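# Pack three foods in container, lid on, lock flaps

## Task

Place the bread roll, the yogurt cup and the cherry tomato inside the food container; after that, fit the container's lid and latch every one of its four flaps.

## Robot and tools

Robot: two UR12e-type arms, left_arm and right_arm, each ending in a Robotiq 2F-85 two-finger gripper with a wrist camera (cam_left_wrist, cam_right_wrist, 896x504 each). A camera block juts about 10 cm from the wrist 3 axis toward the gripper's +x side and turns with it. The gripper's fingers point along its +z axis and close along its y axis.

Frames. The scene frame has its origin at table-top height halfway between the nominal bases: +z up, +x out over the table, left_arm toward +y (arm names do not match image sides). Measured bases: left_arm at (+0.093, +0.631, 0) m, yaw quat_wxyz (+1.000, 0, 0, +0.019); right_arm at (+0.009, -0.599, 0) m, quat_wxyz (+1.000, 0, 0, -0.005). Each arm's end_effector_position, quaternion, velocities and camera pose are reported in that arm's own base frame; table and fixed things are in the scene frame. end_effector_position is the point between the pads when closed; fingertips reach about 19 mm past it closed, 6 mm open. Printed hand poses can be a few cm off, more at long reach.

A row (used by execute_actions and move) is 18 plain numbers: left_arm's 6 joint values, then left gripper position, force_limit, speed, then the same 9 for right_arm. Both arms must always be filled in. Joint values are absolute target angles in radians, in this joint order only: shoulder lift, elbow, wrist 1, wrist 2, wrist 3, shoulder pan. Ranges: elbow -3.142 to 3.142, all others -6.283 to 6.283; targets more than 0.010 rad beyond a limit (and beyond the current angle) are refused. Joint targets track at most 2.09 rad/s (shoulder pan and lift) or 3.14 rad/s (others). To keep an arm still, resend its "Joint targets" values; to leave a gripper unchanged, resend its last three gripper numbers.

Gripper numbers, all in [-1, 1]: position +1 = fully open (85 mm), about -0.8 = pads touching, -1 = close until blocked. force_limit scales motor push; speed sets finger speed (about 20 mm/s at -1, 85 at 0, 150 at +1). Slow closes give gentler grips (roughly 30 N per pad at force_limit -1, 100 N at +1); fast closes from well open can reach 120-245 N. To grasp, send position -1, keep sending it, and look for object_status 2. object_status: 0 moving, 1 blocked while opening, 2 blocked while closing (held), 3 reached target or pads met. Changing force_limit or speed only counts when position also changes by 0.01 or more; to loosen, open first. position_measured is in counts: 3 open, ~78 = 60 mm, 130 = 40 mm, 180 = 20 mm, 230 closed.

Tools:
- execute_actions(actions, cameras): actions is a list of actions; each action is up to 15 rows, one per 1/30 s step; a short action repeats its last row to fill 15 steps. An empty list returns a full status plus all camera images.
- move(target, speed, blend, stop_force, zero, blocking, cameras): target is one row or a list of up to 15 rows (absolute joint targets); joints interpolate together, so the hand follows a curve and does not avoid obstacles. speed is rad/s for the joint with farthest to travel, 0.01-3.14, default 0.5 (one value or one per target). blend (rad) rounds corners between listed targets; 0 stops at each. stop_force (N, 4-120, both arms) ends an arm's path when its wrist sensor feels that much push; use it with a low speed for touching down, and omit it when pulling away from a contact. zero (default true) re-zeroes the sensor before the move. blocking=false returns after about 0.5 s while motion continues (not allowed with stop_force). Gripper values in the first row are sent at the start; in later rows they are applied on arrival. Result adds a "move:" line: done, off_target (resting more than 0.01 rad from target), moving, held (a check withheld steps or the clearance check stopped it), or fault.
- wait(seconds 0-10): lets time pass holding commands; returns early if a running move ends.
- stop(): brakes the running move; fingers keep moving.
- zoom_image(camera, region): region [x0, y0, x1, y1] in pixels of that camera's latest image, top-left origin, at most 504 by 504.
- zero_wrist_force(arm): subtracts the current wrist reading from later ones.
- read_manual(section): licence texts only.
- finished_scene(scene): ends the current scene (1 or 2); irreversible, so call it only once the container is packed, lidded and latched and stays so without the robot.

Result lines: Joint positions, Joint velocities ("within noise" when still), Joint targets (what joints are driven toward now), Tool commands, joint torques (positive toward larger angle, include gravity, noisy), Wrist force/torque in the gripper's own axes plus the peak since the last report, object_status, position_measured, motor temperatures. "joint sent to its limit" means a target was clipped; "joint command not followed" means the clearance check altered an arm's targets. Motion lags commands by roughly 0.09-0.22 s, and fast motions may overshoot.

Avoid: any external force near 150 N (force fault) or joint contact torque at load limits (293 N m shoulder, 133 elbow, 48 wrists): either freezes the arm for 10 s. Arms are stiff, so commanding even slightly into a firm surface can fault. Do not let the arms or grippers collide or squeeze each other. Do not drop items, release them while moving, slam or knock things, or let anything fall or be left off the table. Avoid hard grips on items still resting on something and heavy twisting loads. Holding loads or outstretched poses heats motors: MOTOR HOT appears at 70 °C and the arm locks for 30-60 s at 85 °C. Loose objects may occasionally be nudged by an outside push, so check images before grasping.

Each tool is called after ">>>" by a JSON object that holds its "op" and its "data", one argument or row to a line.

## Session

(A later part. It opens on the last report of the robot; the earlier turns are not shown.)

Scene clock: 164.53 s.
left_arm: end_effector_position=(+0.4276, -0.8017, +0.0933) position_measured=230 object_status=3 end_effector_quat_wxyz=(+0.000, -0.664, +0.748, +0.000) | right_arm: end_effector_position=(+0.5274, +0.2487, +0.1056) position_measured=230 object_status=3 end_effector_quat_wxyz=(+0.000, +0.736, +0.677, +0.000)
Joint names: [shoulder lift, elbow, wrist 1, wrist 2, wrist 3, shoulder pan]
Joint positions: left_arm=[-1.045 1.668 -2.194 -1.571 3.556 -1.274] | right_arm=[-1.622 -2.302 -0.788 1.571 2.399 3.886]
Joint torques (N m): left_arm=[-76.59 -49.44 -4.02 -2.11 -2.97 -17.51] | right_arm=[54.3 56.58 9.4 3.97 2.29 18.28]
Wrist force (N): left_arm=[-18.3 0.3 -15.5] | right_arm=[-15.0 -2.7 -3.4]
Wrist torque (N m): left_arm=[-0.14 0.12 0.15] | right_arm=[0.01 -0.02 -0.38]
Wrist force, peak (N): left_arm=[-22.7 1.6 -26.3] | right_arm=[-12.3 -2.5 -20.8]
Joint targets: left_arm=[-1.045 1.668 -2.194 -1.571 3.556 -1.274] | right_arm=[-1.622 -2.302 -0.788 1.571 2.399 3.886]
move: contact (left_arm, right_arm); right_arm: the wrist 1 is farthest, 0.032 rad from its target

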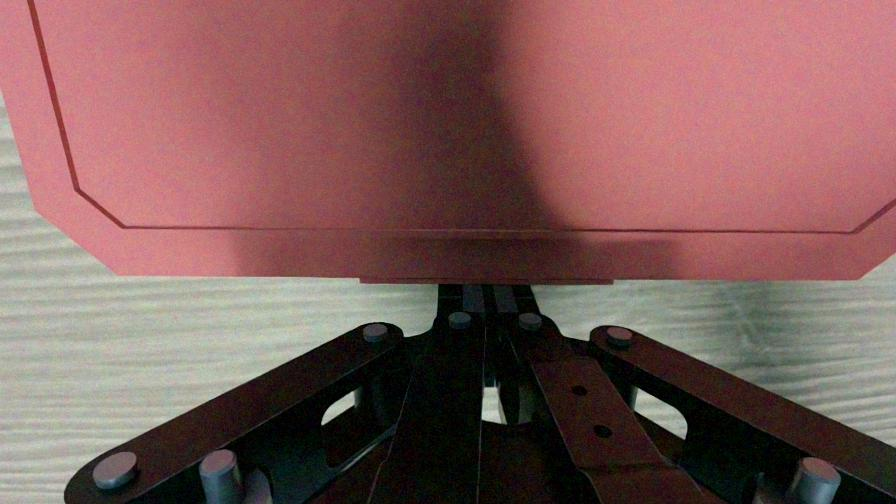

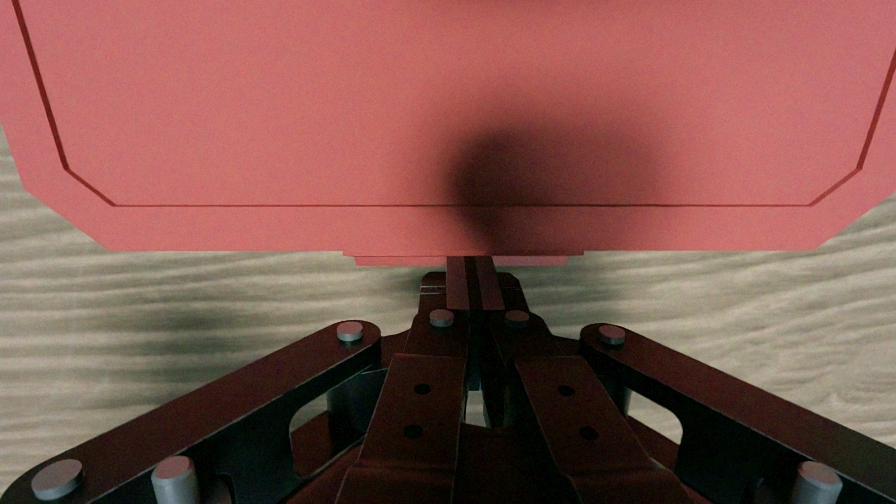

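>>> {"op": "move", "data": {
  "target": [-1.0437,1.6685,-2.1956,-1.5708,3.5565,-1.2737,-1,-0.8,-1,-1.6496,-2.3166,-0.7462,1.5708,2.3985,3.8855,-1,-0.9,-1],
  "speed": 0.03,
  "stop_force": 30,
  "cameras": ["all"]
}}

Scene clock: 167.03 s.
left_arm: end_effector_position=(+0.4276, -0.8016, +0.0922) position_measured=230 object_status=3 end_effector_quat_wxyz=(+0.000, -0.664, +0.748, +0.000) | right_arm: end_effector_position=(+0.5271, +0.2484, +0.0879) position_measured=230 object_status=3 end_effector_quat_wxyz=(+0.000, +0.736, +0.677, +0.000)
Joint names: [shoulder lift, elbow, wrist 1, wrist 2, wrist 3, shoulder pan]
Joint positions: left_arm=[-1.044 1.668 -2.195 -1.571 3.556 -1.274] | right_arm=[-1.65 -2.317 -0.746 1.571 2.399 3.886]
Joint torques (N m): left_arm=[-39.98 -30.63 -5.3 -5.34 -2.71 -15.91] | right_arm=[28.73 37.76 13.91 8.39 2.01 18.92]
Wrist force (N): left_arm=[-34.9 3.2 -47.2] | right_arm=[-35.5 -2.0 -14.1]
Wrist torque (N m): left_arm=[-0.18 0.16 0.18] | right_arm=[0.04 -0.28 -0.48]
Wrist force, peak (N): left_arm=[-34.8 3.2 -47.5] | right_arm=[-38.4 -0.8 -10.9]
Joint targets: left_arm=[-1.044 1.668 -2.195 -1.571 3.556 -1.274] | right_arm=[-1.650 -2.317 -0.746 1.571 2.399 3.886]
move: contact (left_arm)

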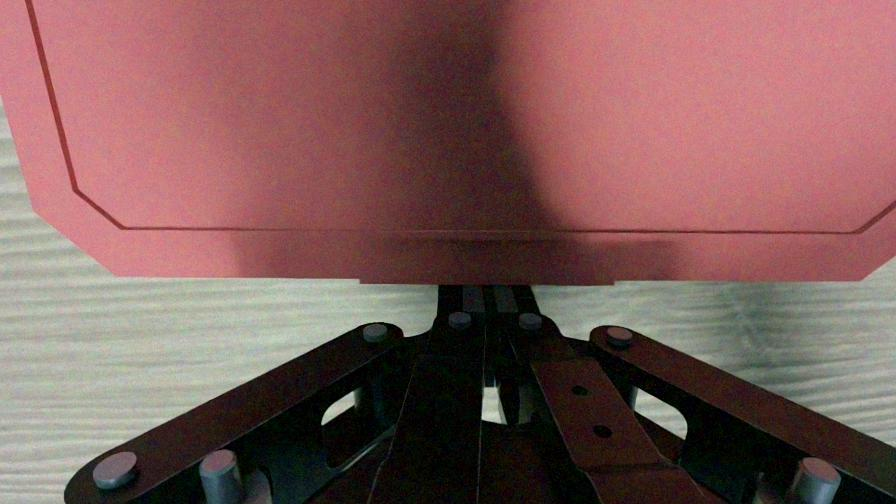

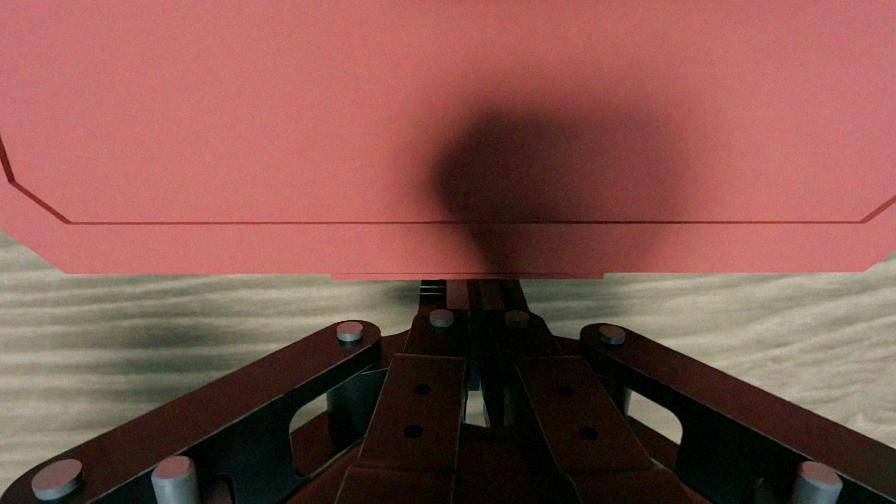

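>>> {"op": "move", "data": {
  "target": [-1.0602,1.6959,-2.2065,-1.5708,3.5636,-1.2666,-1,-0.8,-1,-1.6380,-2.3292,-0.7452,1.5708,2.3795,3.8665,-1,-0.9,-1],
  "speed": 0.05,
  "cameras": ["all"]
}}

>>> {"op": "zoom_image", "data": {
  "camera": "cam_left_wrist",
  "region": [300, 200, 700, 300]
}}

>>> {"op": "zoom_image", "data": {
  "camera": "cam_right_wrist",
  "region": [270, 180, 670, 280]
}}

Scene clock: 168.23 s.
left_arm: end_effector_position=(+0.4295, -0.7868, +0.0920) position_measured=230 object_status=3 end_effector_quat_wxyz=(+0.000, -0.664, +0.748, +0.000) | right_arm: end_effector_position=(+0.5261, +0.2335, +0.0880) position_measured=230 object_status=3 end_effector_quat_wxyz=(+0.000, +0.736, +0.677, +0.000)
Joint names: [shoulder lift, elbow, wrist 1, wrist 2, wrist 3, shoulder pan]
Joint positions: left_arm=[-1.06 1.696 -2.206 -1.571 3.564 -1.267] | right_arm=[-1.638 -2.329 -0.745 1.571 2.38 3.867]
Joint torques (N m): left_arm=[-87.58 -34.11 -7.35 2.54 2.41 19.2] | right_arm=[53.9 28.01 8.42 -2.01 -2.37 -13.54]
Wrist force (N): left_arm=[0.7 0.4 0.5] | right_arm=[-0.5 -1.8 1.9]
Wrist torque (N m): left_arm=[-0.15 0.29 0.02] | right_arm=[-0.08 0.26 -0.22]
Wrist force, peak (N): left_arm=[-35.0 3.2 -47.4] | right_arm=[-36.0 -2.1 -14.4]
Joint targets: left_arm=[-1.060 1.696 -2.207 -1.571 3.564 -1.267] | right_arm=[-1.638 -2.329 -0.745 1.571 2.380 3.867]
move: done

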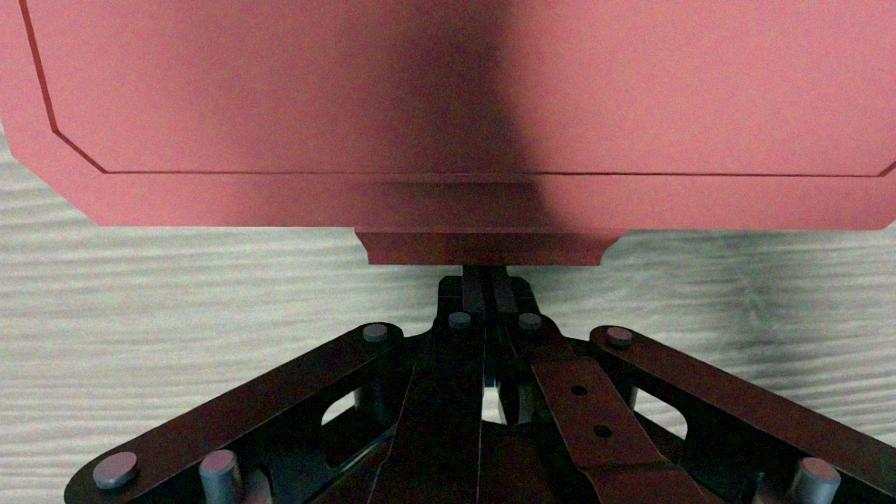

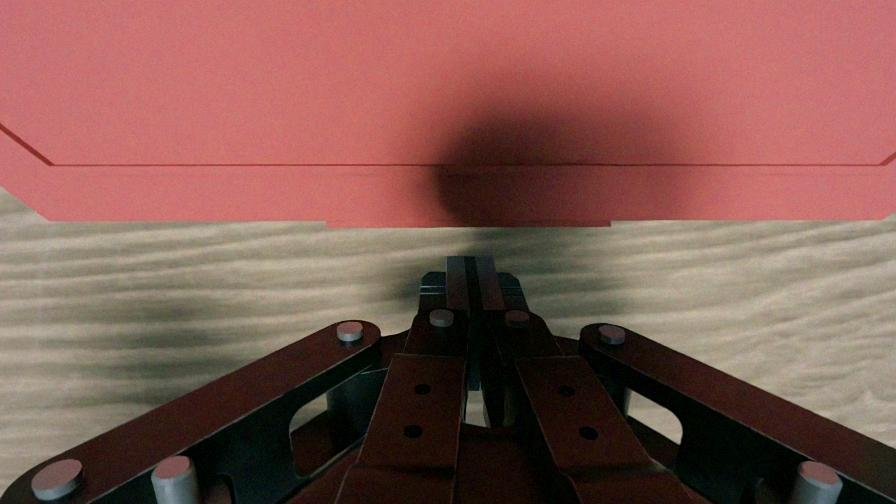

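Scaled by 1.260 from the camera's 896x504 image, which has a finer 1280x720 frame.

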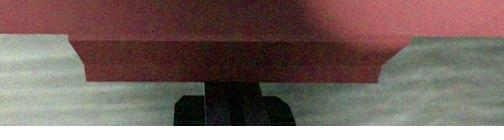

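Scaled by 1.260 from the camera's 896x504 image, which has a finer 1280x720 frame.

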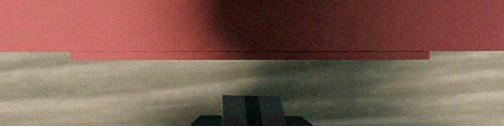

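>>> {"op": "move", "data": {
  "target": [-1.0523,1.7003,-2.2188,-1.5708,3.5636,-1.2666,-1,-0.8,-1,-1.6488,-2.3175,-0.7461,1.5708,2.3972,3.8842,-1,-0.9,-1],
  "speed": 0.05,
  "stop_force": 15
}}

>>> {"op": "move", "data": {
  "target": [-1.0342,1.6700,-2.2066,-1.5708,3.5558,-1.2744,-1,-0.8,-1,-1.6488,-2.3175,-0.7461,1.5708,2.3972,3.8842,-1,-0.9,-1],
  "speed": 0.03,
  "stop_force": 45,
  "cameras": ["cam_left_wrist"]
}}

Scene clock: 170.10 s.
left_arm: end_effector_position=(+0.4295, -0.7867, +0.0840) position_measured=230 object_status=3 end_effector_quat_wxyz=(+0.000, -0.664, +0.748, +0.000) | right_arm: end_effector_position=(+0.5270, +0.2474, +0.0879) position_measured=230 object_status=3 end_effector_quat_wxyz=(+0.000, +0.736, +0.677, +0.000)
Joint names: [shoulder lift, elbow, wrist 1, wrist 2, wrist 3, shoulder pan]
Joint positions: left_arm=[-1.052 1.7 -2.219 -1.571 3.564 -1.267] | right_arm=[-1.649 -2.318 -0.746 1.571 2.397 3.884]
Joint torques (N m): left_arm=[-65.32 -33.15 -7.33 2.52 3.12 14.05] | right_arm=[29.95 49.4 1.35 -0.18 2.37 20.53]
Wrist force (N): left_arm=[0.3 0.6 0.7] | right_arm=[-2.1 -1.4 0.9]
Wrist torque (N m): left_arm=[-0.13 0.33 0.02] | right_arm=[-0.04 0.28 -0.35]
Wrist force, peak (N): left_arm=[0.8 0.4 0.5] | right_arm=[-2.2 -1.6 1.4]
Joint targets: left_arm=[-1.052 1.700 -2.219 -1.571 3.564 -1.267] | right_arm=[-1.649 -2.317 -0.746 1.571 2.397 3.884]
move: done

Scene clock: 172.33 s.
left_arm: end_effector_position=(+0.4276, -0.8016, +0.0838) position_measured=230 object_status=3 end_effector_quat_wxyz=(+0.000, -0.664, +0.747, +0.000) | right_arm: end_effector_position=(+0.5270, +0.2474, +0.0879) position_measured=230 object_status=3 end_effector_quat_wxyz=(+0.000, +0.736, +0.677, +0.000)
Joint names: [shoulder lift, elbow, wrist 1, wrist 2, wrist 3, shoulder pan]
Joint positions: left_arm=[-1.036 1.672 -2.207 -1.571 3.556 -1.274] | right_arm=[-1.649 -2.317 -0.746 1.571 2.397 3.884]
Joint torques (N m): left_arm=[-89.91 -51.25 -15.92 -6.07 3.4 -7.27] | right_arm=[36.95 47.01 16.14 9.86 2.2 17.52]
Wrist force (N): left_arm=[-41.4 0.0 -6.2] | right_arm=[-45.7 -1.5 -10.4]
Wrist torque (N m): left_arm=[-0.19 -0.11 0.14] | right_arm=[-0.02 -0.07 -0.46]
Wrist force, peak (N): left_arm=[-52.1 1.1 -9.0] | right_arm=[-46.8 -2.2 -10.9]
Joint targets: left_arm=[-1.036 1.672 -2.207 -1.571 3.556 -1.274] | right_arm=[-1.649 -2.317 -0.746 1.571 2.397 3.884]
move: contact (left_arm)
Images, in order (width x height): cam_left_wrist 896x504.

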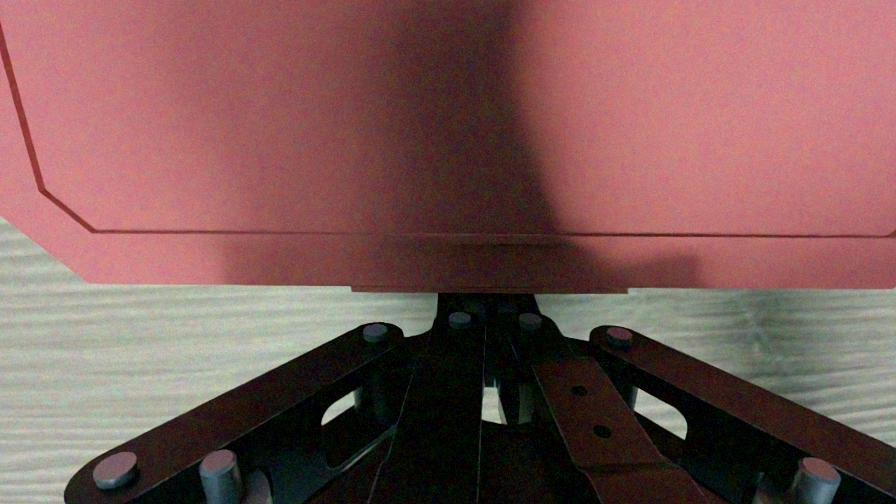

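>>> {"op": "move", "data": {
  "target": [-1.0523,1.7003,-2.2188,-1.5708,3.5636,-1.2666,-1,-0.8,-1,-1.6488,-2.3175,-0.7461,1.5708,2.3972,3.8842,-1,-0.9,-1],
  "speed": 0.06,
  "cameras": ["all"]
}}

Scene clock: 173.30 s.
left_arm: end_effector_position=(+0.4295, -0.7867, +0.0840) position_measured=230 object_status=3 end_effector_quat_wxyz=(+0.000, -0.664, +0.748, +0.000) | right_arm: end_effector_position=(+0.5270, +0.2474, +0.0879) position_measured=230 object_status=3 end_effector_quat_wxyz=(+0.000, +0.736, +0.677, +0.000)
Joint names: [shoulder lift, elbow, wrist 1, wrist 2, wrist 3, shoulder pan]
Joint positions: left_arm=[-1.052 1.7 -2.219 -1.571 3.564 -1.267] | right_arm=[-1.649 -2.317 -0.746 1.571 2.397 3.884]
Joint torques (N m): left_arm=[-86.73 -32.4 -7.35 -0.94 2.88 18.59] | right_arm=[35.72 47.24 1.45 -2.06 1.93 15.19]
Wrist force (N): left_arm=[0.5 0.4 0.3] | right_arm=[-1.8 -0.9 1.5]
Wrist torque (N m): left_arm=[-0.17 0.33 0.02] | right_arm=[0.05 0.49 -0.34]
Wrist force, peak (N): left_arm=[-41.6 0.2 -5.9] | right_arm=[-46.1 -1.4 -10.9]
Joint targets: left_arm=[-1.052 1.700 -2.219 -1.571 3.564 -1.267] | right_arm=[-1.649 -2.317 -0.746 1.571 2.397 3.884]
move: done

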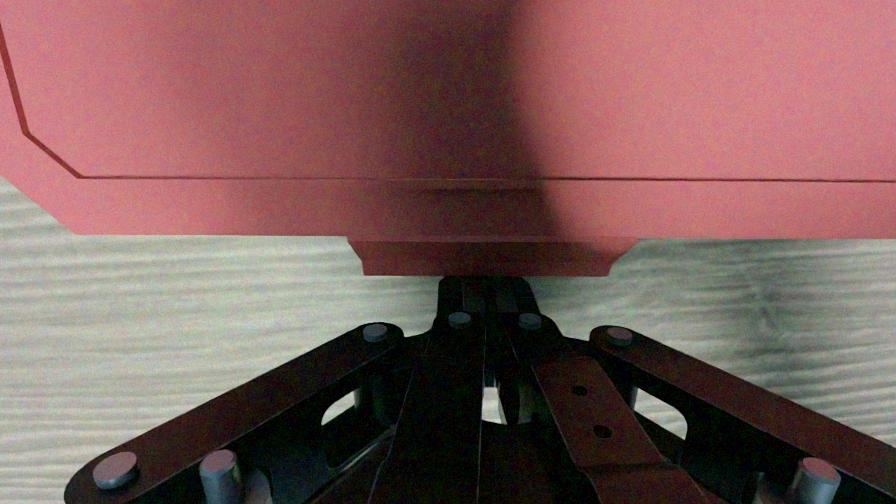

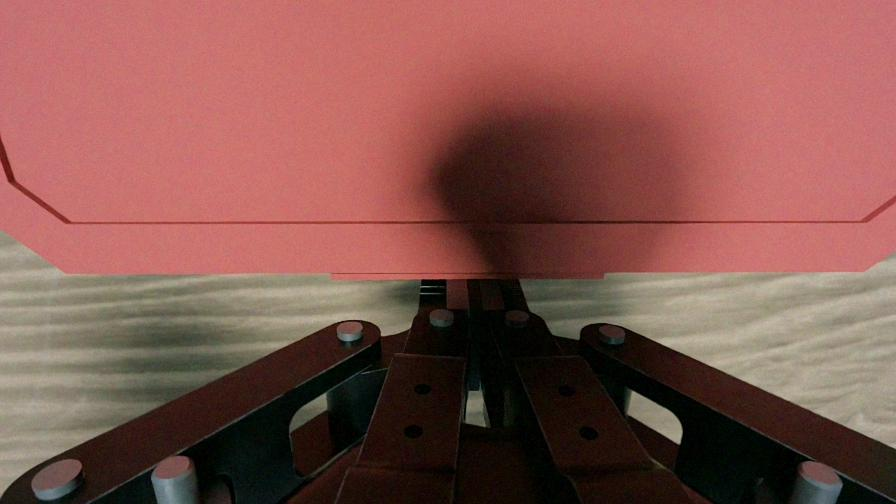

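>>> {"op": "move", "data": {
  "target": [
    [-1.1047,1.6657,-2.1318,-1.5708,3.5636,-1.2666,-1,-0.8,-1,-1.6488,-2.3175,-0.7461,1.5708,2.3972,3.8842,-1,-0.9,-1],
    [-1.0452,1.5709,-2.0965,-1.5708,3.5409,-1.2893,-1,-0.8,-1,-1.6488,-2.3175,-0.7461,1.5708,2.3972,3.8842,-1,-0.9,-1]
  ],
  "speed": 0.2,
  "blend": [0.02,0]
}}

>>> {"op": "move", "data": {
  "target": [-1.0215,1.5892,-2.1385,-1.5708,3.5409,-1.2893,-1,-0.8,-1,-1.6488,-2.3175,-0.7461,1.5708,2.3972,3.8842,-1,-0.9,-1],
  "speed": 0.02,
  "stop_force": 30,
  "cameras": ["all"]
}}

Scene clock: 175.53 s.
left_arm: end_effector_position=(+0.4233, -0.8369, +0.1400) position_measured=230 object_status=3 end_effector_quat_wxyz=(+0.000, -0.664, +0.748, +0.000) | right_arm: end_effector_position=(+0.5270, +0.2474, +0.0879) position_measured=230 object_status=3 end_effector_quat_wxyz=(+0.000, +0.736, +0.677, +0.000)
Joint names: [shoulder lift, elbow, wrist 1, wrist 2, wrist 3, shoulder pan]
Joint positions: left_arm=[-1.045 1.571 -2.097 -1.571 3.541 -1.289] | right_arm=[-1.649 -2.317 -0.746 1.571 2.397 3.884]
Joint torques (N m): left_arm=[-66.24 -50.07 -0.89 2.29 -3.17 -15.55] | right_arm=[44.49 45.07 1.69 -1.71 2.04 12.87]
Wrist force (N): left_arm=[0.3 0.5 0.5] | right_arm=[-1.7 -0.5 1.3]
Wrist torque (N m): left_arm=[-0.16 0.37 0.15] | right_arm=[0.12 0.42 -0.33]
Wrist force, peak (N): left_arm=[0.3 0.5 2.6] | right_arm=[-2.5 -1.1 1.3]
Joint targets: left_arm=[-1.045 1.571 -2.096 -1.571 3.541 -1.289] | right_arm=[-1.649 -2.317 -0.746 1.571 2.397 3.884]
move: done

Scene clock: 177.20 s.
left_arm: end_effector_position=(+0.4233, -0.8371, +0.1332) position_measured=230 object_status=3 end_effector_quat_wxyz=(+0.000, -0.664, +0.748, +0.000) | right_arm: end_effector_position=(+0.5270, +0.2474, +0.0879) position_measured=230 object_status=3 end_effector_quat_wxyz=(+0.000, +0.736, +0.677, +0.000)
Joint names: [shoulder lift, elbow, wrist 1, wrist 2, wrist 3, shoulder pan]
Joint positions: left_arm=[-1.039 1.575 -2.107 -1.571 3.541 -1.289] | right_arm=[-1.649 -2.317 -0.746 1.571 2.397 3.884]
Joint torques (N m): left_arm=[-89.21 -50.68 -0.64 2.41 -3.2 -15.2] | right_arm=[48.99 42.72 2.19 -0.6 2.22 11.9]
Wrist force (N): left_arm=[0.6 0.6 0.1] | right_arm=[-2.1 -0.6 0.5]
Wrist torque (N m): left_arm=[-0.12 0.31 0.16] | right_arm=[0.10 0.48 -0.34]
Wrist force, peak (N): left_arm=[0.6 1.0 -0.4] | right_arm=[-2.6 -0.9 1.2]
Joint targets: left_arm=[-1.039 1.575 -2.107 -1.571 3.541 -1.289] | right_arm=[-1.649 -2.317 -0.746 1.571 2.397 3.884]
move: held (left_arm; a check stopped the path); limits=held; left_arm: the wrist 1 is farthest, 0.032 rad from its target
joint command not followed: on one or more control steps a check withheld the commanded joint targets of the left arm, and it was not sent them on those steps.
cause: the commanded joint targets, or the way to them, would bring a part of the robot too close to another arm (this arm's gripper and the right arm's gripper, 5 mm apart when this arm was first held).

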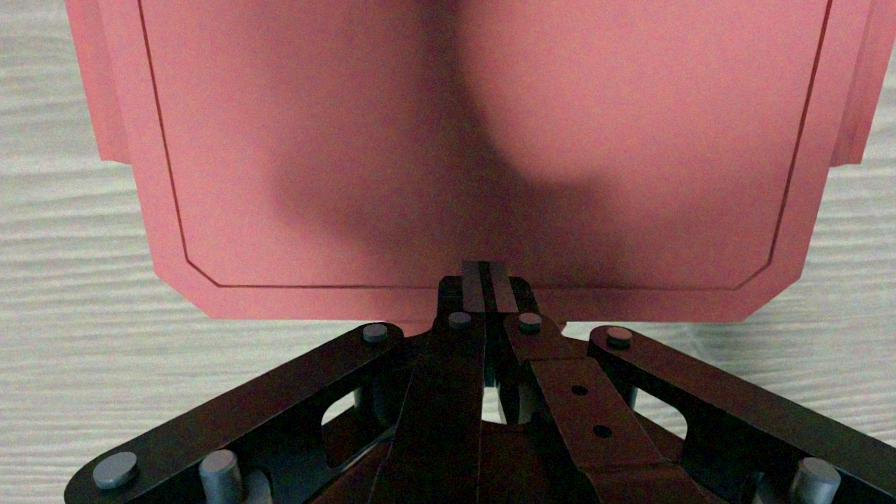

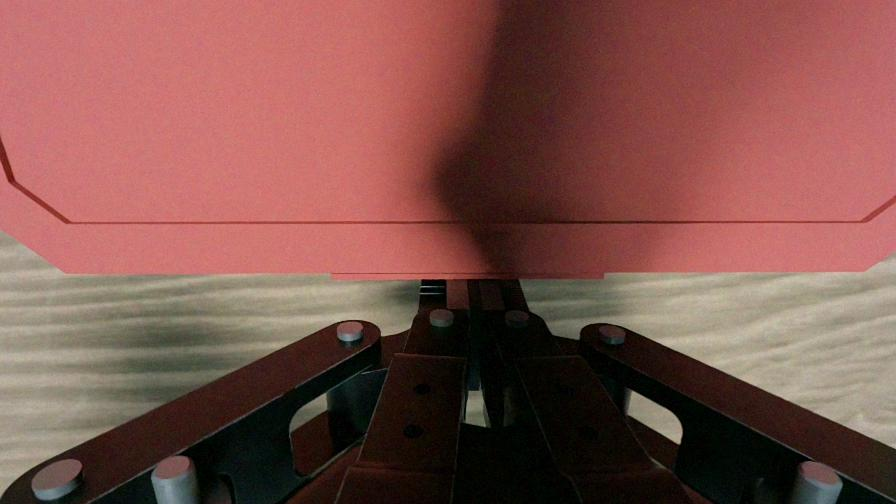

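>>> {"op": "move", "data": {
  "target": [
    [-1.0452,1.5709,-2.0965,-1.5708,3.5409,-1.2893,-1,-0.8,-1,-1.6380,-2.3292,-0.7452,1.5708,2.3795,3.8665,-1,-0.9,-1],
    [-1.0452,1.5709,-2.0965,-1.5708,3.5409,-1.2893,-1,-0.8,-1,-1.5194,-2.3461,-0.8469,1.5708,2.2969,3.7839,-1,-0.9,-1]
  ],
  "speed": 0.2,
  "blend": [0.01,0]
}}

>>> {"op": "move", "data": {
  "target": [-1.0215,1.5892,-2.1385,-1.5708,3.5409,-1.2893,-1,-0.8,-1,-1.5194,-2.3461,-0.8469,1.5708,2.2969,3.7839,-1,-0.9,-1],
  "speed": 0.02,
  "stop_force": 30,
  "cameras": ["all"]
}}

Scene clock: 178.60 s.
left_arm: end_effector_position=(+0.4233, -0.8370, +0.1400) position_measured=230 object_status=3 end_effector_quat_wxyz=(+0.000, -0.664, +0.748, +0.000) | right_arm: end_effector_position=(+0.5180, +0.1701, +0.1301) position_measured=230 object_status=3 end_effector_quat_wxyz=(+0.000, +0.736, +0.677, +0.000)
Joint names: [shoulder lift, elbow, wrist 1, wrist 2, wrist 3, shoulder pan]
Joint positions: left_arm=[-1.045 1.571 -2.096 -1.571 3.541 -1.289] | right_arm=[-1.52 -2.346 -0.847 1.571 2.297 3.784]
Joint torques (N m): left_arm=[-90.97 -50.03 -0.26 2.72 -3.05 -16.7] | right_arm=[45.75 30.2 1.24 -0.12 -2.46 -15.09]
Wrist force (N): left_arm=[0.2 0.6 0.2] | right_arm=[-1.3 -0.7 1.5]
Wrist torque (N m): left_arm=[-0.13 0.38 0.15] | right_arm=[0.06 0.44 -0.30]
Wrist force, peak (N): left_arm=[0.4 0.5 1.2] | right_arm=[-2.7 -1.4 0.0]
Joint targets: left_arm=[-1.045 1.571 -2.096 -1.571 3.541 -1.289] | right_arm=[-1.519 -2.346 -0.847 1.571 2.297 3.784]
move: done; blend cut to 0.0089 rad at target 1

Scene clock: 181.73 s.
left_arm: end_effector_position=(+0.4233, -0.8371, +0.1138) position_measured=230 object_status=3 end_effector_quat_wxyz=(+0.000, -0.664, +0.748, +0.000) | right_arm: end_effector_position=(+0.5180, +0.1700, +0.1301) position_measured=230 object_status=3 end_effector_quat_wxyz=(+0.000, +0.736, +0.677, +0.000)
Joint names: [shoulder lift, elbow, wrist 1, wrist 2, wrist 3, shoulder pan]
Joint positions: left_arm=[-1.023 1.588 -2.136 -1.571 3.541 -1.289] | right_arm=[-1.519 -2.346 -0.847 1.571 2.297 3.784]
Joint torques (N m): left_arm=[-67.95 -31.44 2.68 3.04 -3.07 -12.6] | right_arm=[48.02 31.12 1.31 0.56 -2.45 -12.58]
Wrist force (N): left_arm=[2.3 1.3 -28.4] | right_arm=[-1.9 -1.1 1.3]
Wrist torque (N m): left_arm=[-0.16 0.14 0.16] | right_arm=[-0.01 0.53 -0.31]
Wrist force, peak (N): left_arm=[-9.9 6.9 -46.8] | right_arm=[-2.3 -1.6 1.3]
Joint targets: left_arm=[-1.023 1.588 -2.136 -1.571 3.541 -1.289] | right_arm=[-1.519 -2.346 -0.847 1.571 2.297 3.784]
move: contact (left_arm)

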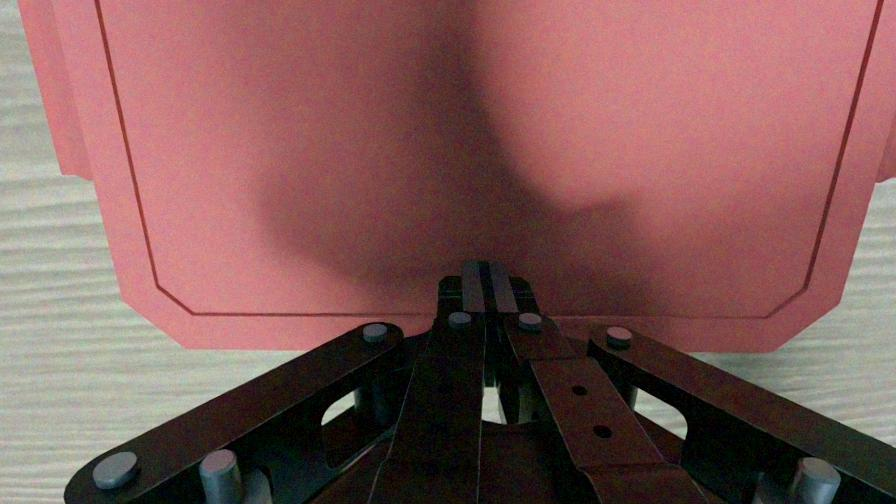

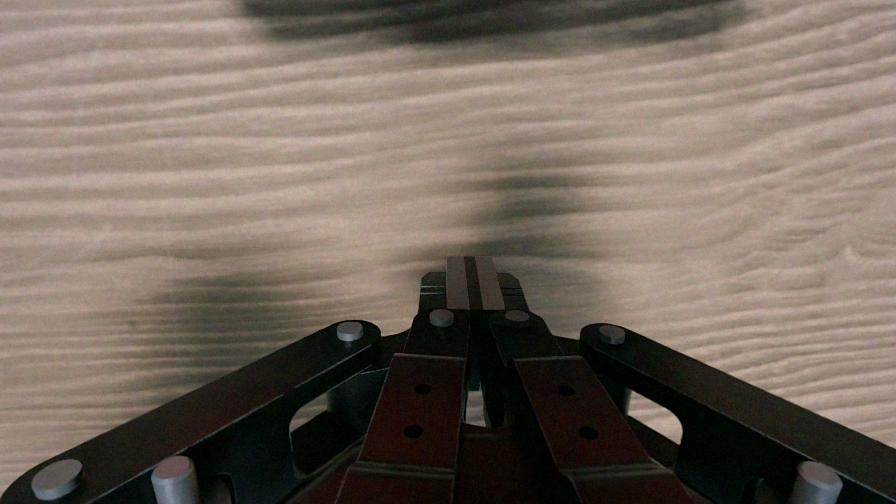

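>>> {"op": "move", "data": {
  "target": [
    [-1.0452,1.5709,-2.0965,-1.5708,3.5409,-1.2893,-1,-0.8,-1,-1.5194,-2.3461,-0.8469,1.5708,2.2969,3.7839,-1,-0.9,-1],
    [-1.1047,1.6657,-2.1318,-1.5708,3.5636,-1.2666,-1,-0.8,-1,-1.6380,-2.3292,-0.7452,1.5708,2.3795,3.8665,-1,-0.9,-1]
  ],
  "speed": 0.2,
  "blend": [0.01,0],
  "cameras": ["all"]
}}

Scene clock: 183.13 s.
left_arm: end_effector_position=(+0.4295, -0.7867, +0.1400) position_measured=230 object_status=3 end_effector_quat_wxyz=(+0.000, -0.664, +0.748, +0.000) | right_arm: end_effector_position=(+0.5261, +0.2333, +0.0881) position_measured=230 object_status=3 end_effector_quat_wxyz=(+0.000, +0.736, +0.677, +0.000)
Joint names: [shoulder lift, elbow, wrist 1, wrist 2, wrist 3, shoulder pan]
Joint positions: left_arm=[-1.105 1.666 -2.132 -1.571 3.564 -1.267] | right_arm=[-1.638 -2.329 -0.745 1.571 2.379 3.866]
Joint torques (N m): left_arm=[-87.17 -34.62 -6.99 2.77 3.4 14.56] | right_arm=[32.27 46.75 7.78 0.25 2.07 16.86]
Wrist force (N): left_arm=[0.3 0.4 0.5] | right_arm=[-1.3 -0.6 1.1]
Wrist torque (N m): left_arm=[-0.17 0.39 0.01] | right_arm=[0.11 0.39 -0.35]
Wrist force, peak (N): left_arm=[2.3 1.3 -27.8] | right_arm=[-3.0 -1.4 1.0]
Joint targets: left_arm=[-1.105 1.666 -2.132 -1.571 3.564 -1.267] | right_arm=[-1.638 -2.329 -0.745 1.571 2.380 3.867]
move: done

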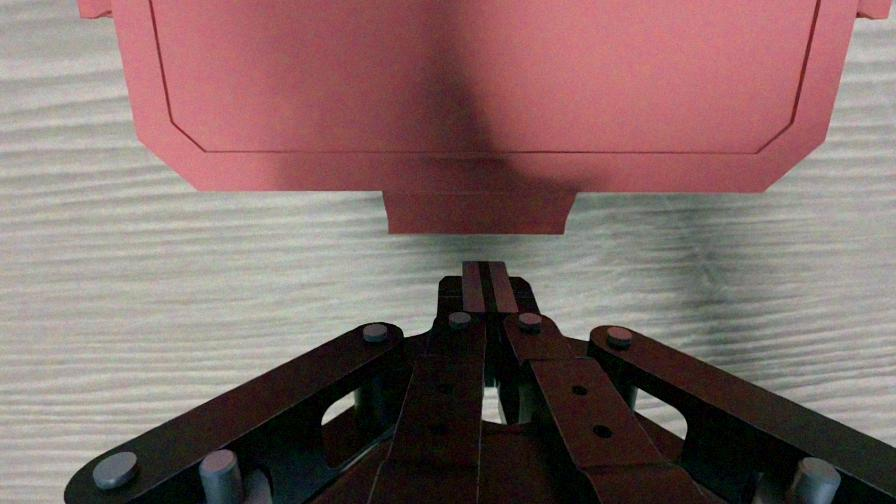

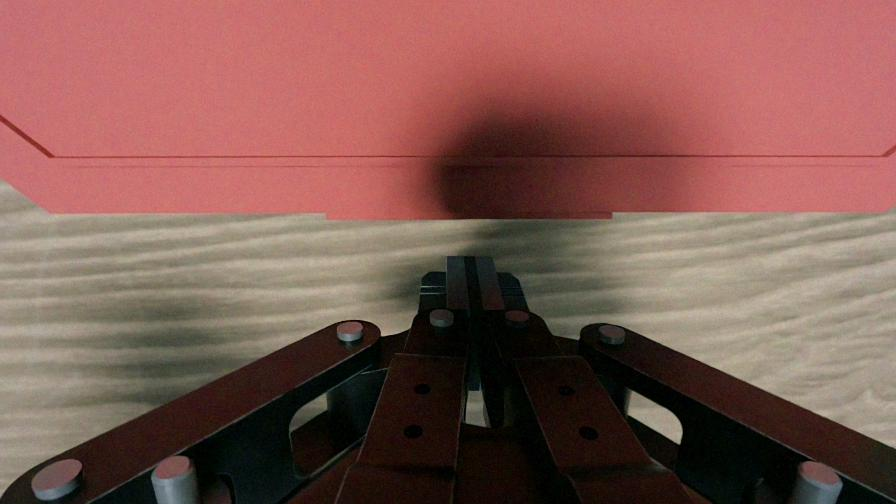

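>>> {"op": "move", "data": {
  "target": [-1.0786,1.6452,-2.1374,-1.5708,3.5565,-1.2737,-1,-0.8,-1,-1.6496,-2.3166,-0.7462,1.5708,2.3985,3.8855,-1,-0.9,-1],
  "speed": 0.1,
  "stop_force": 15
}}

>>> {"op": "move", "data": {
  "target": [-1.0398,1.6707,-2.2017,-1.5708,3.5565,-1.2737,-1,-0.8,-1,-1.6496,-2.3166,-0.7462,1.5708,2.3985,3.8855,-1,-0.9,-1],
  "speed": 0.03,
  "stop_force": 45,
  "cameras": ["all"]
}}

Scene clock: 184.90 s.
left_arm: end_effector_position=(+0.4275, -0.8016, +0.1300) position_measured=230 object_status=3 end_effector_quat_wxyz=(+0.000, -0.664, +0.748, +0.000) | right_arm: end_effector_position=(+0.5271, +0.2484, +0.0879) position_measured=230 object_status=3 end_effector_quat_wxyz=(+0.000, +0.736, +0.677, +0.000)
Joint names: [shoulder lift, elbow, wrist 1, wrist 2, wrist 3, shoulder pan]
Joint positions: left_arm=[-1.079 1.645 -2.137 -1.571 3.557 -1.274] | right_arm=[-1.65 -2.317 -0.746 1.571 2.399 3.885]
Joint torques (N m): left_arm=[-62.61 -49.83 -7.06 2.71 -3.37 -17.44] | right_arm=[32.41 49.13 0.79 0.19 2.17 19.7]
Wrist force (N): left_arm=[0.1 0.5 0.4] | right_arm=[-2.1 -1.2 0.7]
Wrist torque (N m): left_arm=[-0.16 0.40 0.15] | right_arm=[0.00 0.42 -0.34]
Wrist force, peak (N): left_arm=[1.1 0.5 0.9] | right_arm=[-2.6 -1.3 1.2]
Joint targets: left_arm=[-1.079 1.645 -2.137 -1.571 3.556 -1.274] | right_arm=[-1.650 -2.317 -0.746 1.571 2.399 3.886]
move: done

Scene clock: 188.17 s.
left_arm: end_effector_position=(+0.4276, -0.8018, +0.0925) position_measured=230 object_status=3 end_effector_quat_wxyz=(+0.000, -0.664, +0.748, +0.000) | right_arm: end_effector_position=(+0.5271, +0.2484, +0.0879) position_measured=230 object_status=3 end_effector_quat_wxyz=(+0.000, +0.736, +0.677, +0.000)
Joint names: [shoulder lift, elbow, wrist 1, wrist 2, wrist 3, shoulder pan]
Joint positions: left_arm=[-1.044 1.668 -2.195 -1.571 3.556 -1.274] | right_arm=[-1.65 -2.317 -0.746 1.571 2.399 3.886]
Joint torques (N m): left_arm=[-65.4 -50.64 -6.92 -5.98 -3.03 -16.1] | right_arm=[46.65 48.47 12.96 5.86 2.24 18.54]
Wrist force (N): left_arm=[-39.2 -2.4 -30.8] | right_arm=[-29.2 -1.0 -6.4]
Wrist torque (N m): left_arm=[-0.13 -0.06 0.12] | right_arm=[0.06 0.31 -0.43]
Wrist force, peak (N): left_arm=[-49.1 2.2 -58.6] | right_arm=[-29.5 -1.7 -7.3]
Joint targets: left_arm=[-1.044 1.668 -2.195 -1.571 3.556 -1.274] | right_arm=[-1.650 -2.317 -0.746 1.571 2.399 3.886]
move: contact (left_arm)

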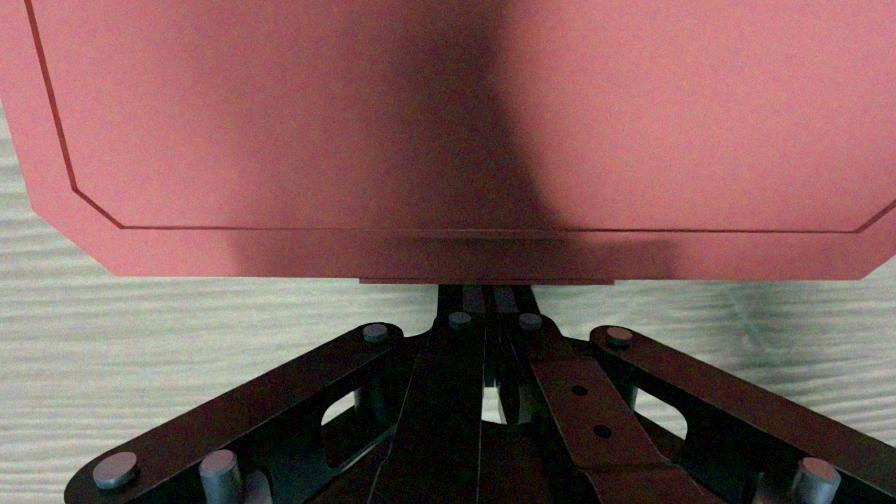

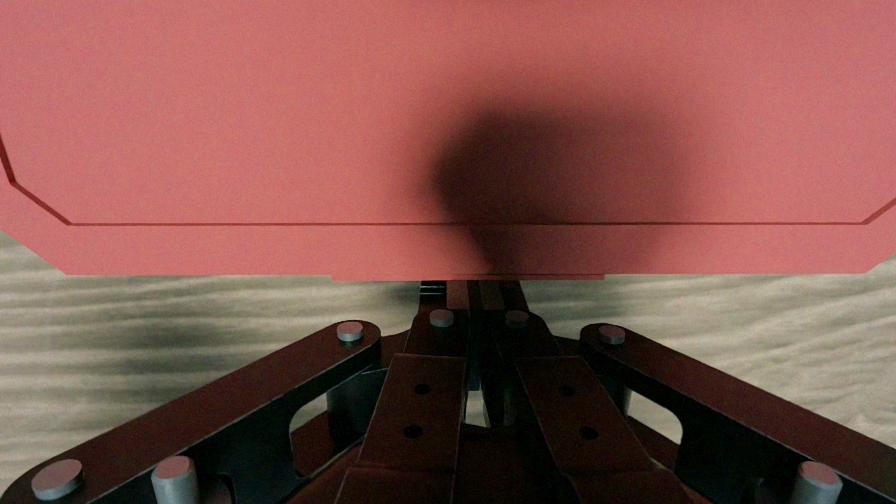

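>>> {"op": "move", "data": {
  "target": [-1.0602,1.6959,-2.2065,-1.5708,3.5636,-1.2666,-1,-0.8,-1,-1.6496,-2.3166,-0.7462,1.5708,2.3985,3.8855,-1,-0.9,-1],
  "speed": 0.06,
  "cameras": ["cam_left_wrist"]
}}

>>> {"op": "zoom_image", "data": {
  "camera": "cam_left_wrist",
  "region": [300, 180, 700, 300]
}}

Scene clock: 189.20 s.
left_arm: end_effector_position=(+0.4295, -0.7867, +0.0920) position_measured=230 object_status=3 end_effector_quat_wxyz=(+0.000, -0.664, +0.748, +0.000) | right_arm: end_effector_position=(+0.5271, +0.2484, +0.0879) position_measured=230 object_status=3 end_effector_quat_wxyz=(+0.000, +0.736, +0.677, +0.000)
Joint names: [shoulder lift, elbow, wrist 1, wrist 2, wrist 3, shoulder pan]
Joint positions: left_arm=[-1.06 1.696 -2.206 -1.571 3.564 -1.267] | right_arm=[-1.65 -2.317 -0.746 1.571 2.399 3.886]
Joint torques (N m): left_arm=[-85.8 -32.92 -6.93 2.59 3.07 14.49] | right_arm=[52.45 47.31 1.23 -1.35 2.51 18.29]
Wrist force (N): left_arm=[0.2 0.2 0.2] | right_arm=[-2.6 -0.9 0.5]
Wrist torque (N m): left_arm=[-0.19 0.37 0.02] | right_arm=[0.01 0.51 -0.35]
Wrist force, peak (N): left_arm=[-39.1 -2.1 -30.9] | right_arm=[-29.5 -1.2 -6.6]
Joint targets: left_arm=[-1.060 1.696 -2.207 -1.571 3.564 -1.267] | right_arm=[-1.650 -2.317 -0.746 1.571 2.399 3.886]
move: done
Images, in order (width x height): cam_left_wrist 896x504.

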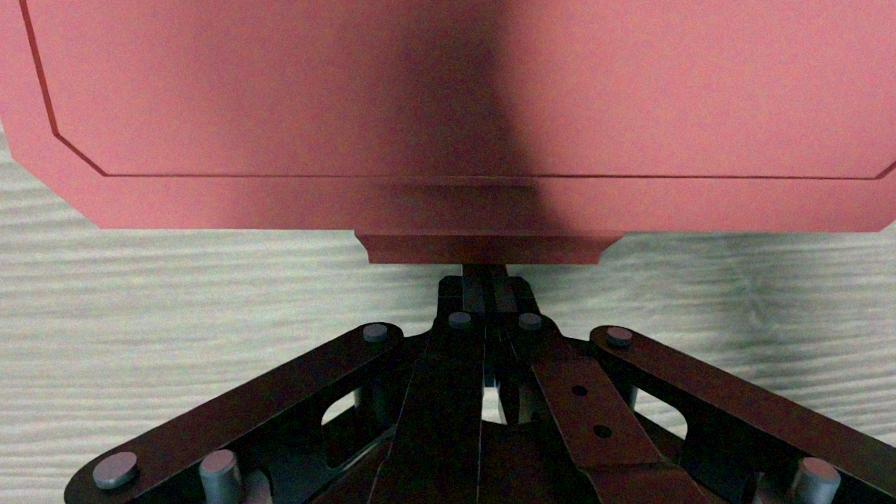

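Scaled by 1.260 from the camera's 896x504 image, which has a finer 1280x720 frame.

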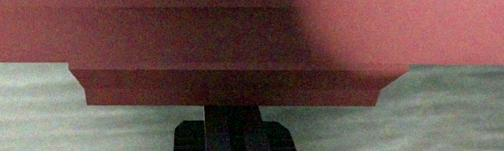

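>>> {"op": "move", "data": {
  "target": [-1.0523,1.7003,-2.2188,-1.5708,3.5636,-1.2666,-1,-0.8,-1,-1.6519,-2.3141,-0.7464,1.5708,2.4023,3.8893,-1,-0.9,-1],
  "speed": 0.03,
  "stop_force": 6
}}

>>> {"op": "move", "data": {
  "target": [-1.0300,1.6635,-2.2043,-1.5708,3.5542,-1.2760,-1,-0.8,-1,-1.6519,-2.3141,-0.7464,1.5708,2.4023,3.8893,-1,-0.9,-1],
  "speed": 0.02,
  "stop_force": 66,
  "cameras": ["all"]
}}

Scene clock: 191.07 s.
left_arm: end_effector_position=(+0.4295, -0.7867, +0.0840) position_measured=230 object_status=3 end_effector_quat_wxyz=(+0.000, -0.664, +0.748, +0.000) | right_arm: end_effector_position=(+0.5272, +0.2514, +0.0879) position_measured=230 object_status=3 end_effector_quat_wxyz=(+0.000, +0.736, +0.677, +0.000)
Joint names: [shoulder lift, elbow, wrist 1, wrist 2, wrist 3, shoulder pan]
Joint positions: left_arm=[-1.052 1.7 -2.219 -1.571 3.564 -1.267] | right_arm=[-1.652 -2.314 -0.746 1.571 2.402 3.889]
Joint torques (N m): left_arm=[-65.12 -32.78 -6.86 2.92 3.08 15.04] | right_arm=[32.97 48.1 1.74 -2.06 1.72 18.82]
Wrist force (N): left_arm=[0.1 0.2 0.1] | right_arm=[-3.0 -1.0 0.2]
Wrist torque (N m): left_arm=[-0.20 0.38 0.02] | right_arm=[0.03 0.46 -0.34]
Wrist force, peak (N): left_arm=[0.5 0.6 0.4] | right_arm=[-3.3 -1.9 0.9]
Joint targets: left_arm=[-1.052 1.700 -2.219 -1.571 3.564 -1.267] | right_arm=[-1.652 -2.314 -0.746 1.571 2.402 3.889]
move: done

Scene clock: 193.47 s.
left_arm: end_effector_position=(+0.4281, -0.7984, +0.0837) position_measured=230 object_status=3 end_effector_quat_wxyz=(+0.000, -0.664, +0.747, +0.000) | right_arm: end_effector_position=(+0.5272, +0.2514, +0.0879) position_measured=230 object_status=3 end_effector_quat_wxyz=(+0.000, +0.736, +0.677, +0.000)
Joint names: [shoulder lift, elbow, wrist 1, wrist 2, wrist 3, shoulder pan]
Joint positions: left_arm=[-1.039 1.678 -2.21 -1.571 3.558 -1.272] | right_arm=[-1.652 -2.314 -0.746 1.571 2.402 3.889]
Joint torques (N m): left_arm=[-82.85 -57.27 -19.09 -7.21 3.03 -14.91] | right_arm=[31.44 50.7 18.48 14.35 2.24 18]
Wrist force (N): left_arm=[-60.6 -0.1 -14.7] | right_arm=[-65.1 -0.5 -21.7]
Wrist torque (N m): left_arm=[-0.17 -0.21 0.14] | right_arm=[0.04 0.07 -0.47]
Wrist force, peak (N): left_arm=[-73.6 1.3 -19.4] | right_arm=[-65.6 -0.5 -21.9]
Joint targets: left_arm=[-1.039 1.678 -2.210 -1.571 3.558 -1.272] | right_arm=[-1.652 -2.314 -0.746 1.571 2.402 3.889]
move: contact (left_arm); left_arm: the elbow is farthest, 0.015 rad from its target

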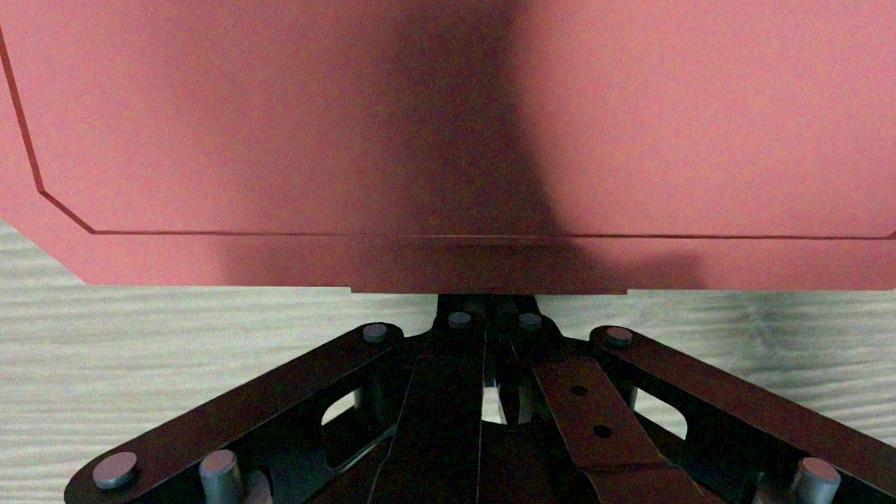

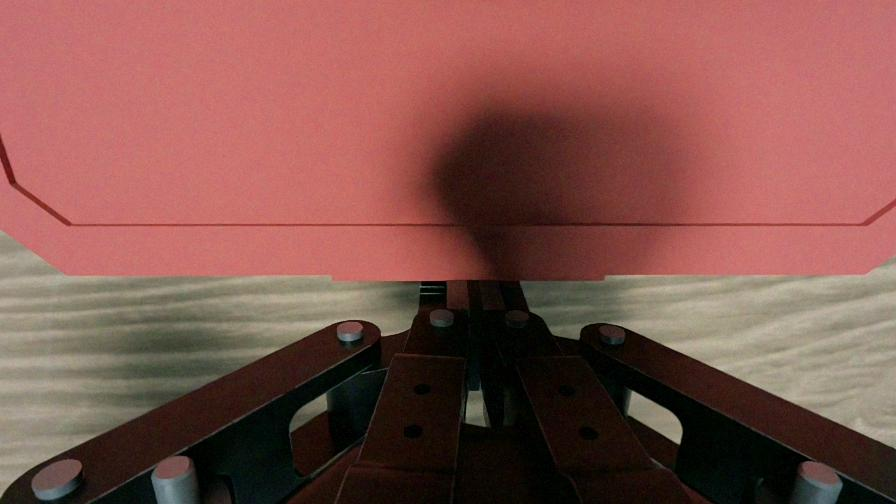

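>>> {"op": "move", "data": {
  "target": [
    [-1.0602,1.6959,-2.2065,-1.5708,3.5636,-1.2666,-1,-0.8,-1,-1.6380,-2.3292,-0.7452,1.5708,2.3795,3.8665,-1,-0.9,-1],
    [-1.1671,1.7409,-2.1446,-1.5708,3.5866,-1.2436,-1,-0.8,-1,-1.5182,-2.3019,-0.8923,1.5708,2.3509,3.8379,-1,-0.9,-1],
    [-1.1671,1.7409,-2.1446,-1.5708,3.5866,-1.2436,-1,-0.8,-1,-1.6019,-2.2422,-0.8683,1.5708,2.4406,3.9276,-1,-0.9,-1]
  ],
  "speed": [0.1,0.3,0.3],
  "blend": [0.005,0.02,0]
}}

>>> {"op": "move", "data": {
  "target": [-1.1671,1.7409,-2.1446,-1.5708,3.5866,-1.2436,-1,-0.8,-1,-1.6440,-2.2675,-0.8009,1.5708,2.4406,3.9276,-1,-0.9,-1],
  "speed": 0.02,
  "stop_force": 15,
  "cameras": ["all"]
}}

Scene clock: 195.70 s.
left_arm: end_effector_position=(+0.4351, -0.7400, +0.1500) position_measured=230 object_status=3 end_effector_quat_wxyz=(+0.000, -0.664, +0.748, +0.000) | right_arm: end_effector_position=(+0.5296, +0.2837, +0.1399) position_measured=230 object_status=3 end_effector_quat_wxyz=(+0.000, +0.736, +0.677, +0.000)
Joint names: [shoulder lift, elbow, wrist 1, wrist 2, wrist 3, shoulder pan]
Joint positions: left_arm=[-1.167 1.741 -2.145 -1.571 3.587 -1.244] | right_arm=[-1.602 -2.242 -0.868 1.571 2.44 3.927]
Joint torques (N m): left_arm=[-81.7 -33.91 -0.54 2.98 3.47 14.34] | right_arm=[29.9 51.23 7.47 1.07 1.74 19.66]
Wrist force (N): left_arm=[0.4 0.8 0.2] | right_arm=[-2.2 -1.5 0.4]
Wrist torque (N m): left_arm=[-0.10 0.37 0.01] | right_arm=[-0.04 0.55 -0.39]
Wrist force, peak (N): left_arm=[-60.6 0.1 -14.6] | right_arm=[-65.3 -0.6 -22.1]
Joint targets: left_arm=[-1.167 1.741 -2.145 -1.571 3.587 -1.244] | right_arm=[-1.602 -2.242 -0.868 1.571 2.441 3.928]
move: done

Scene clock: 199.93 s.
left_arm: end_effector_position=(+0.4351, -0.7400, +0.1500) position_measured=230 object_status=3 end_effector_quat_wxyz=(+0.000, -0.664, +0.748, +0.000) | right_arm: end_effector_position=(+0.5296, +0.2838, +0.1100) position_measured=230 object_status=3 end_effector_quat_wxyz=(+0.000, +0.736, +0.677, +0.000)
Joint names: [shoulder lift, elbow, wrist 1, wrist 2, wrist 3, shoulder pan]
Joint positions: left_arm=[-1.167 1.741 -2.145 -1.571 3.587 -1.244] | right_arm=[-1.644 -2.268 -0.801 1.571 2.441 3.928]
Joint torques (N m): left_arm=[-82.86 -33.56 -0.95 2.95 3.07 16.77] | right_arm=[30.52 25.32 6.97 0.5 2.09 14.77]
Wrist force (N): left_arm=[0.2 1.0 0.4] | right_arm=[-0.1 -1.1 -2.9]
Wrist torque (N m): left_arm=[-0.07 0.40 0.01] | right_arm=[-0.06 0.52 -0.35]
Wrist force, peak (N): left_arm=[0.2 1.2 0.5] | right_arm=[1.5 -2.1 -5.1]
Joint targets: left_arm=[-1.167 1.741 -2.145 -1.571 3.587 -1.244] | right_arm=[-1.644 -2.268 -0.801 1.571 2.441 3.928]
move: done

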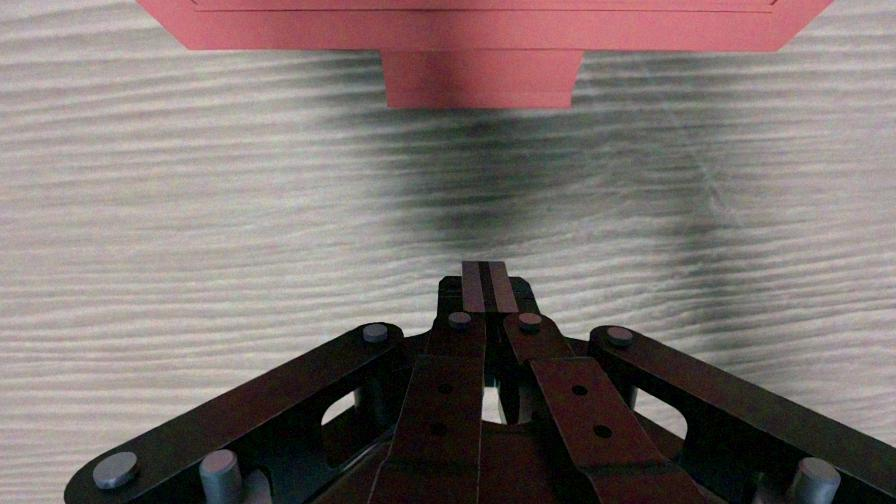

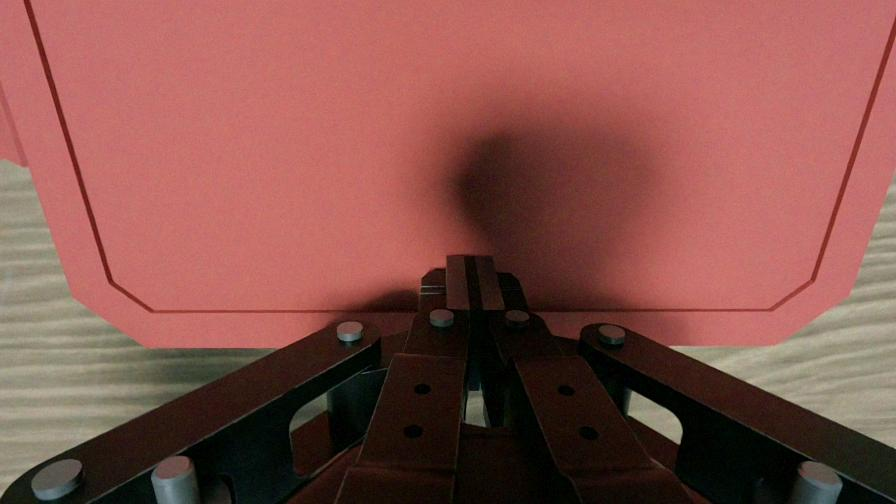

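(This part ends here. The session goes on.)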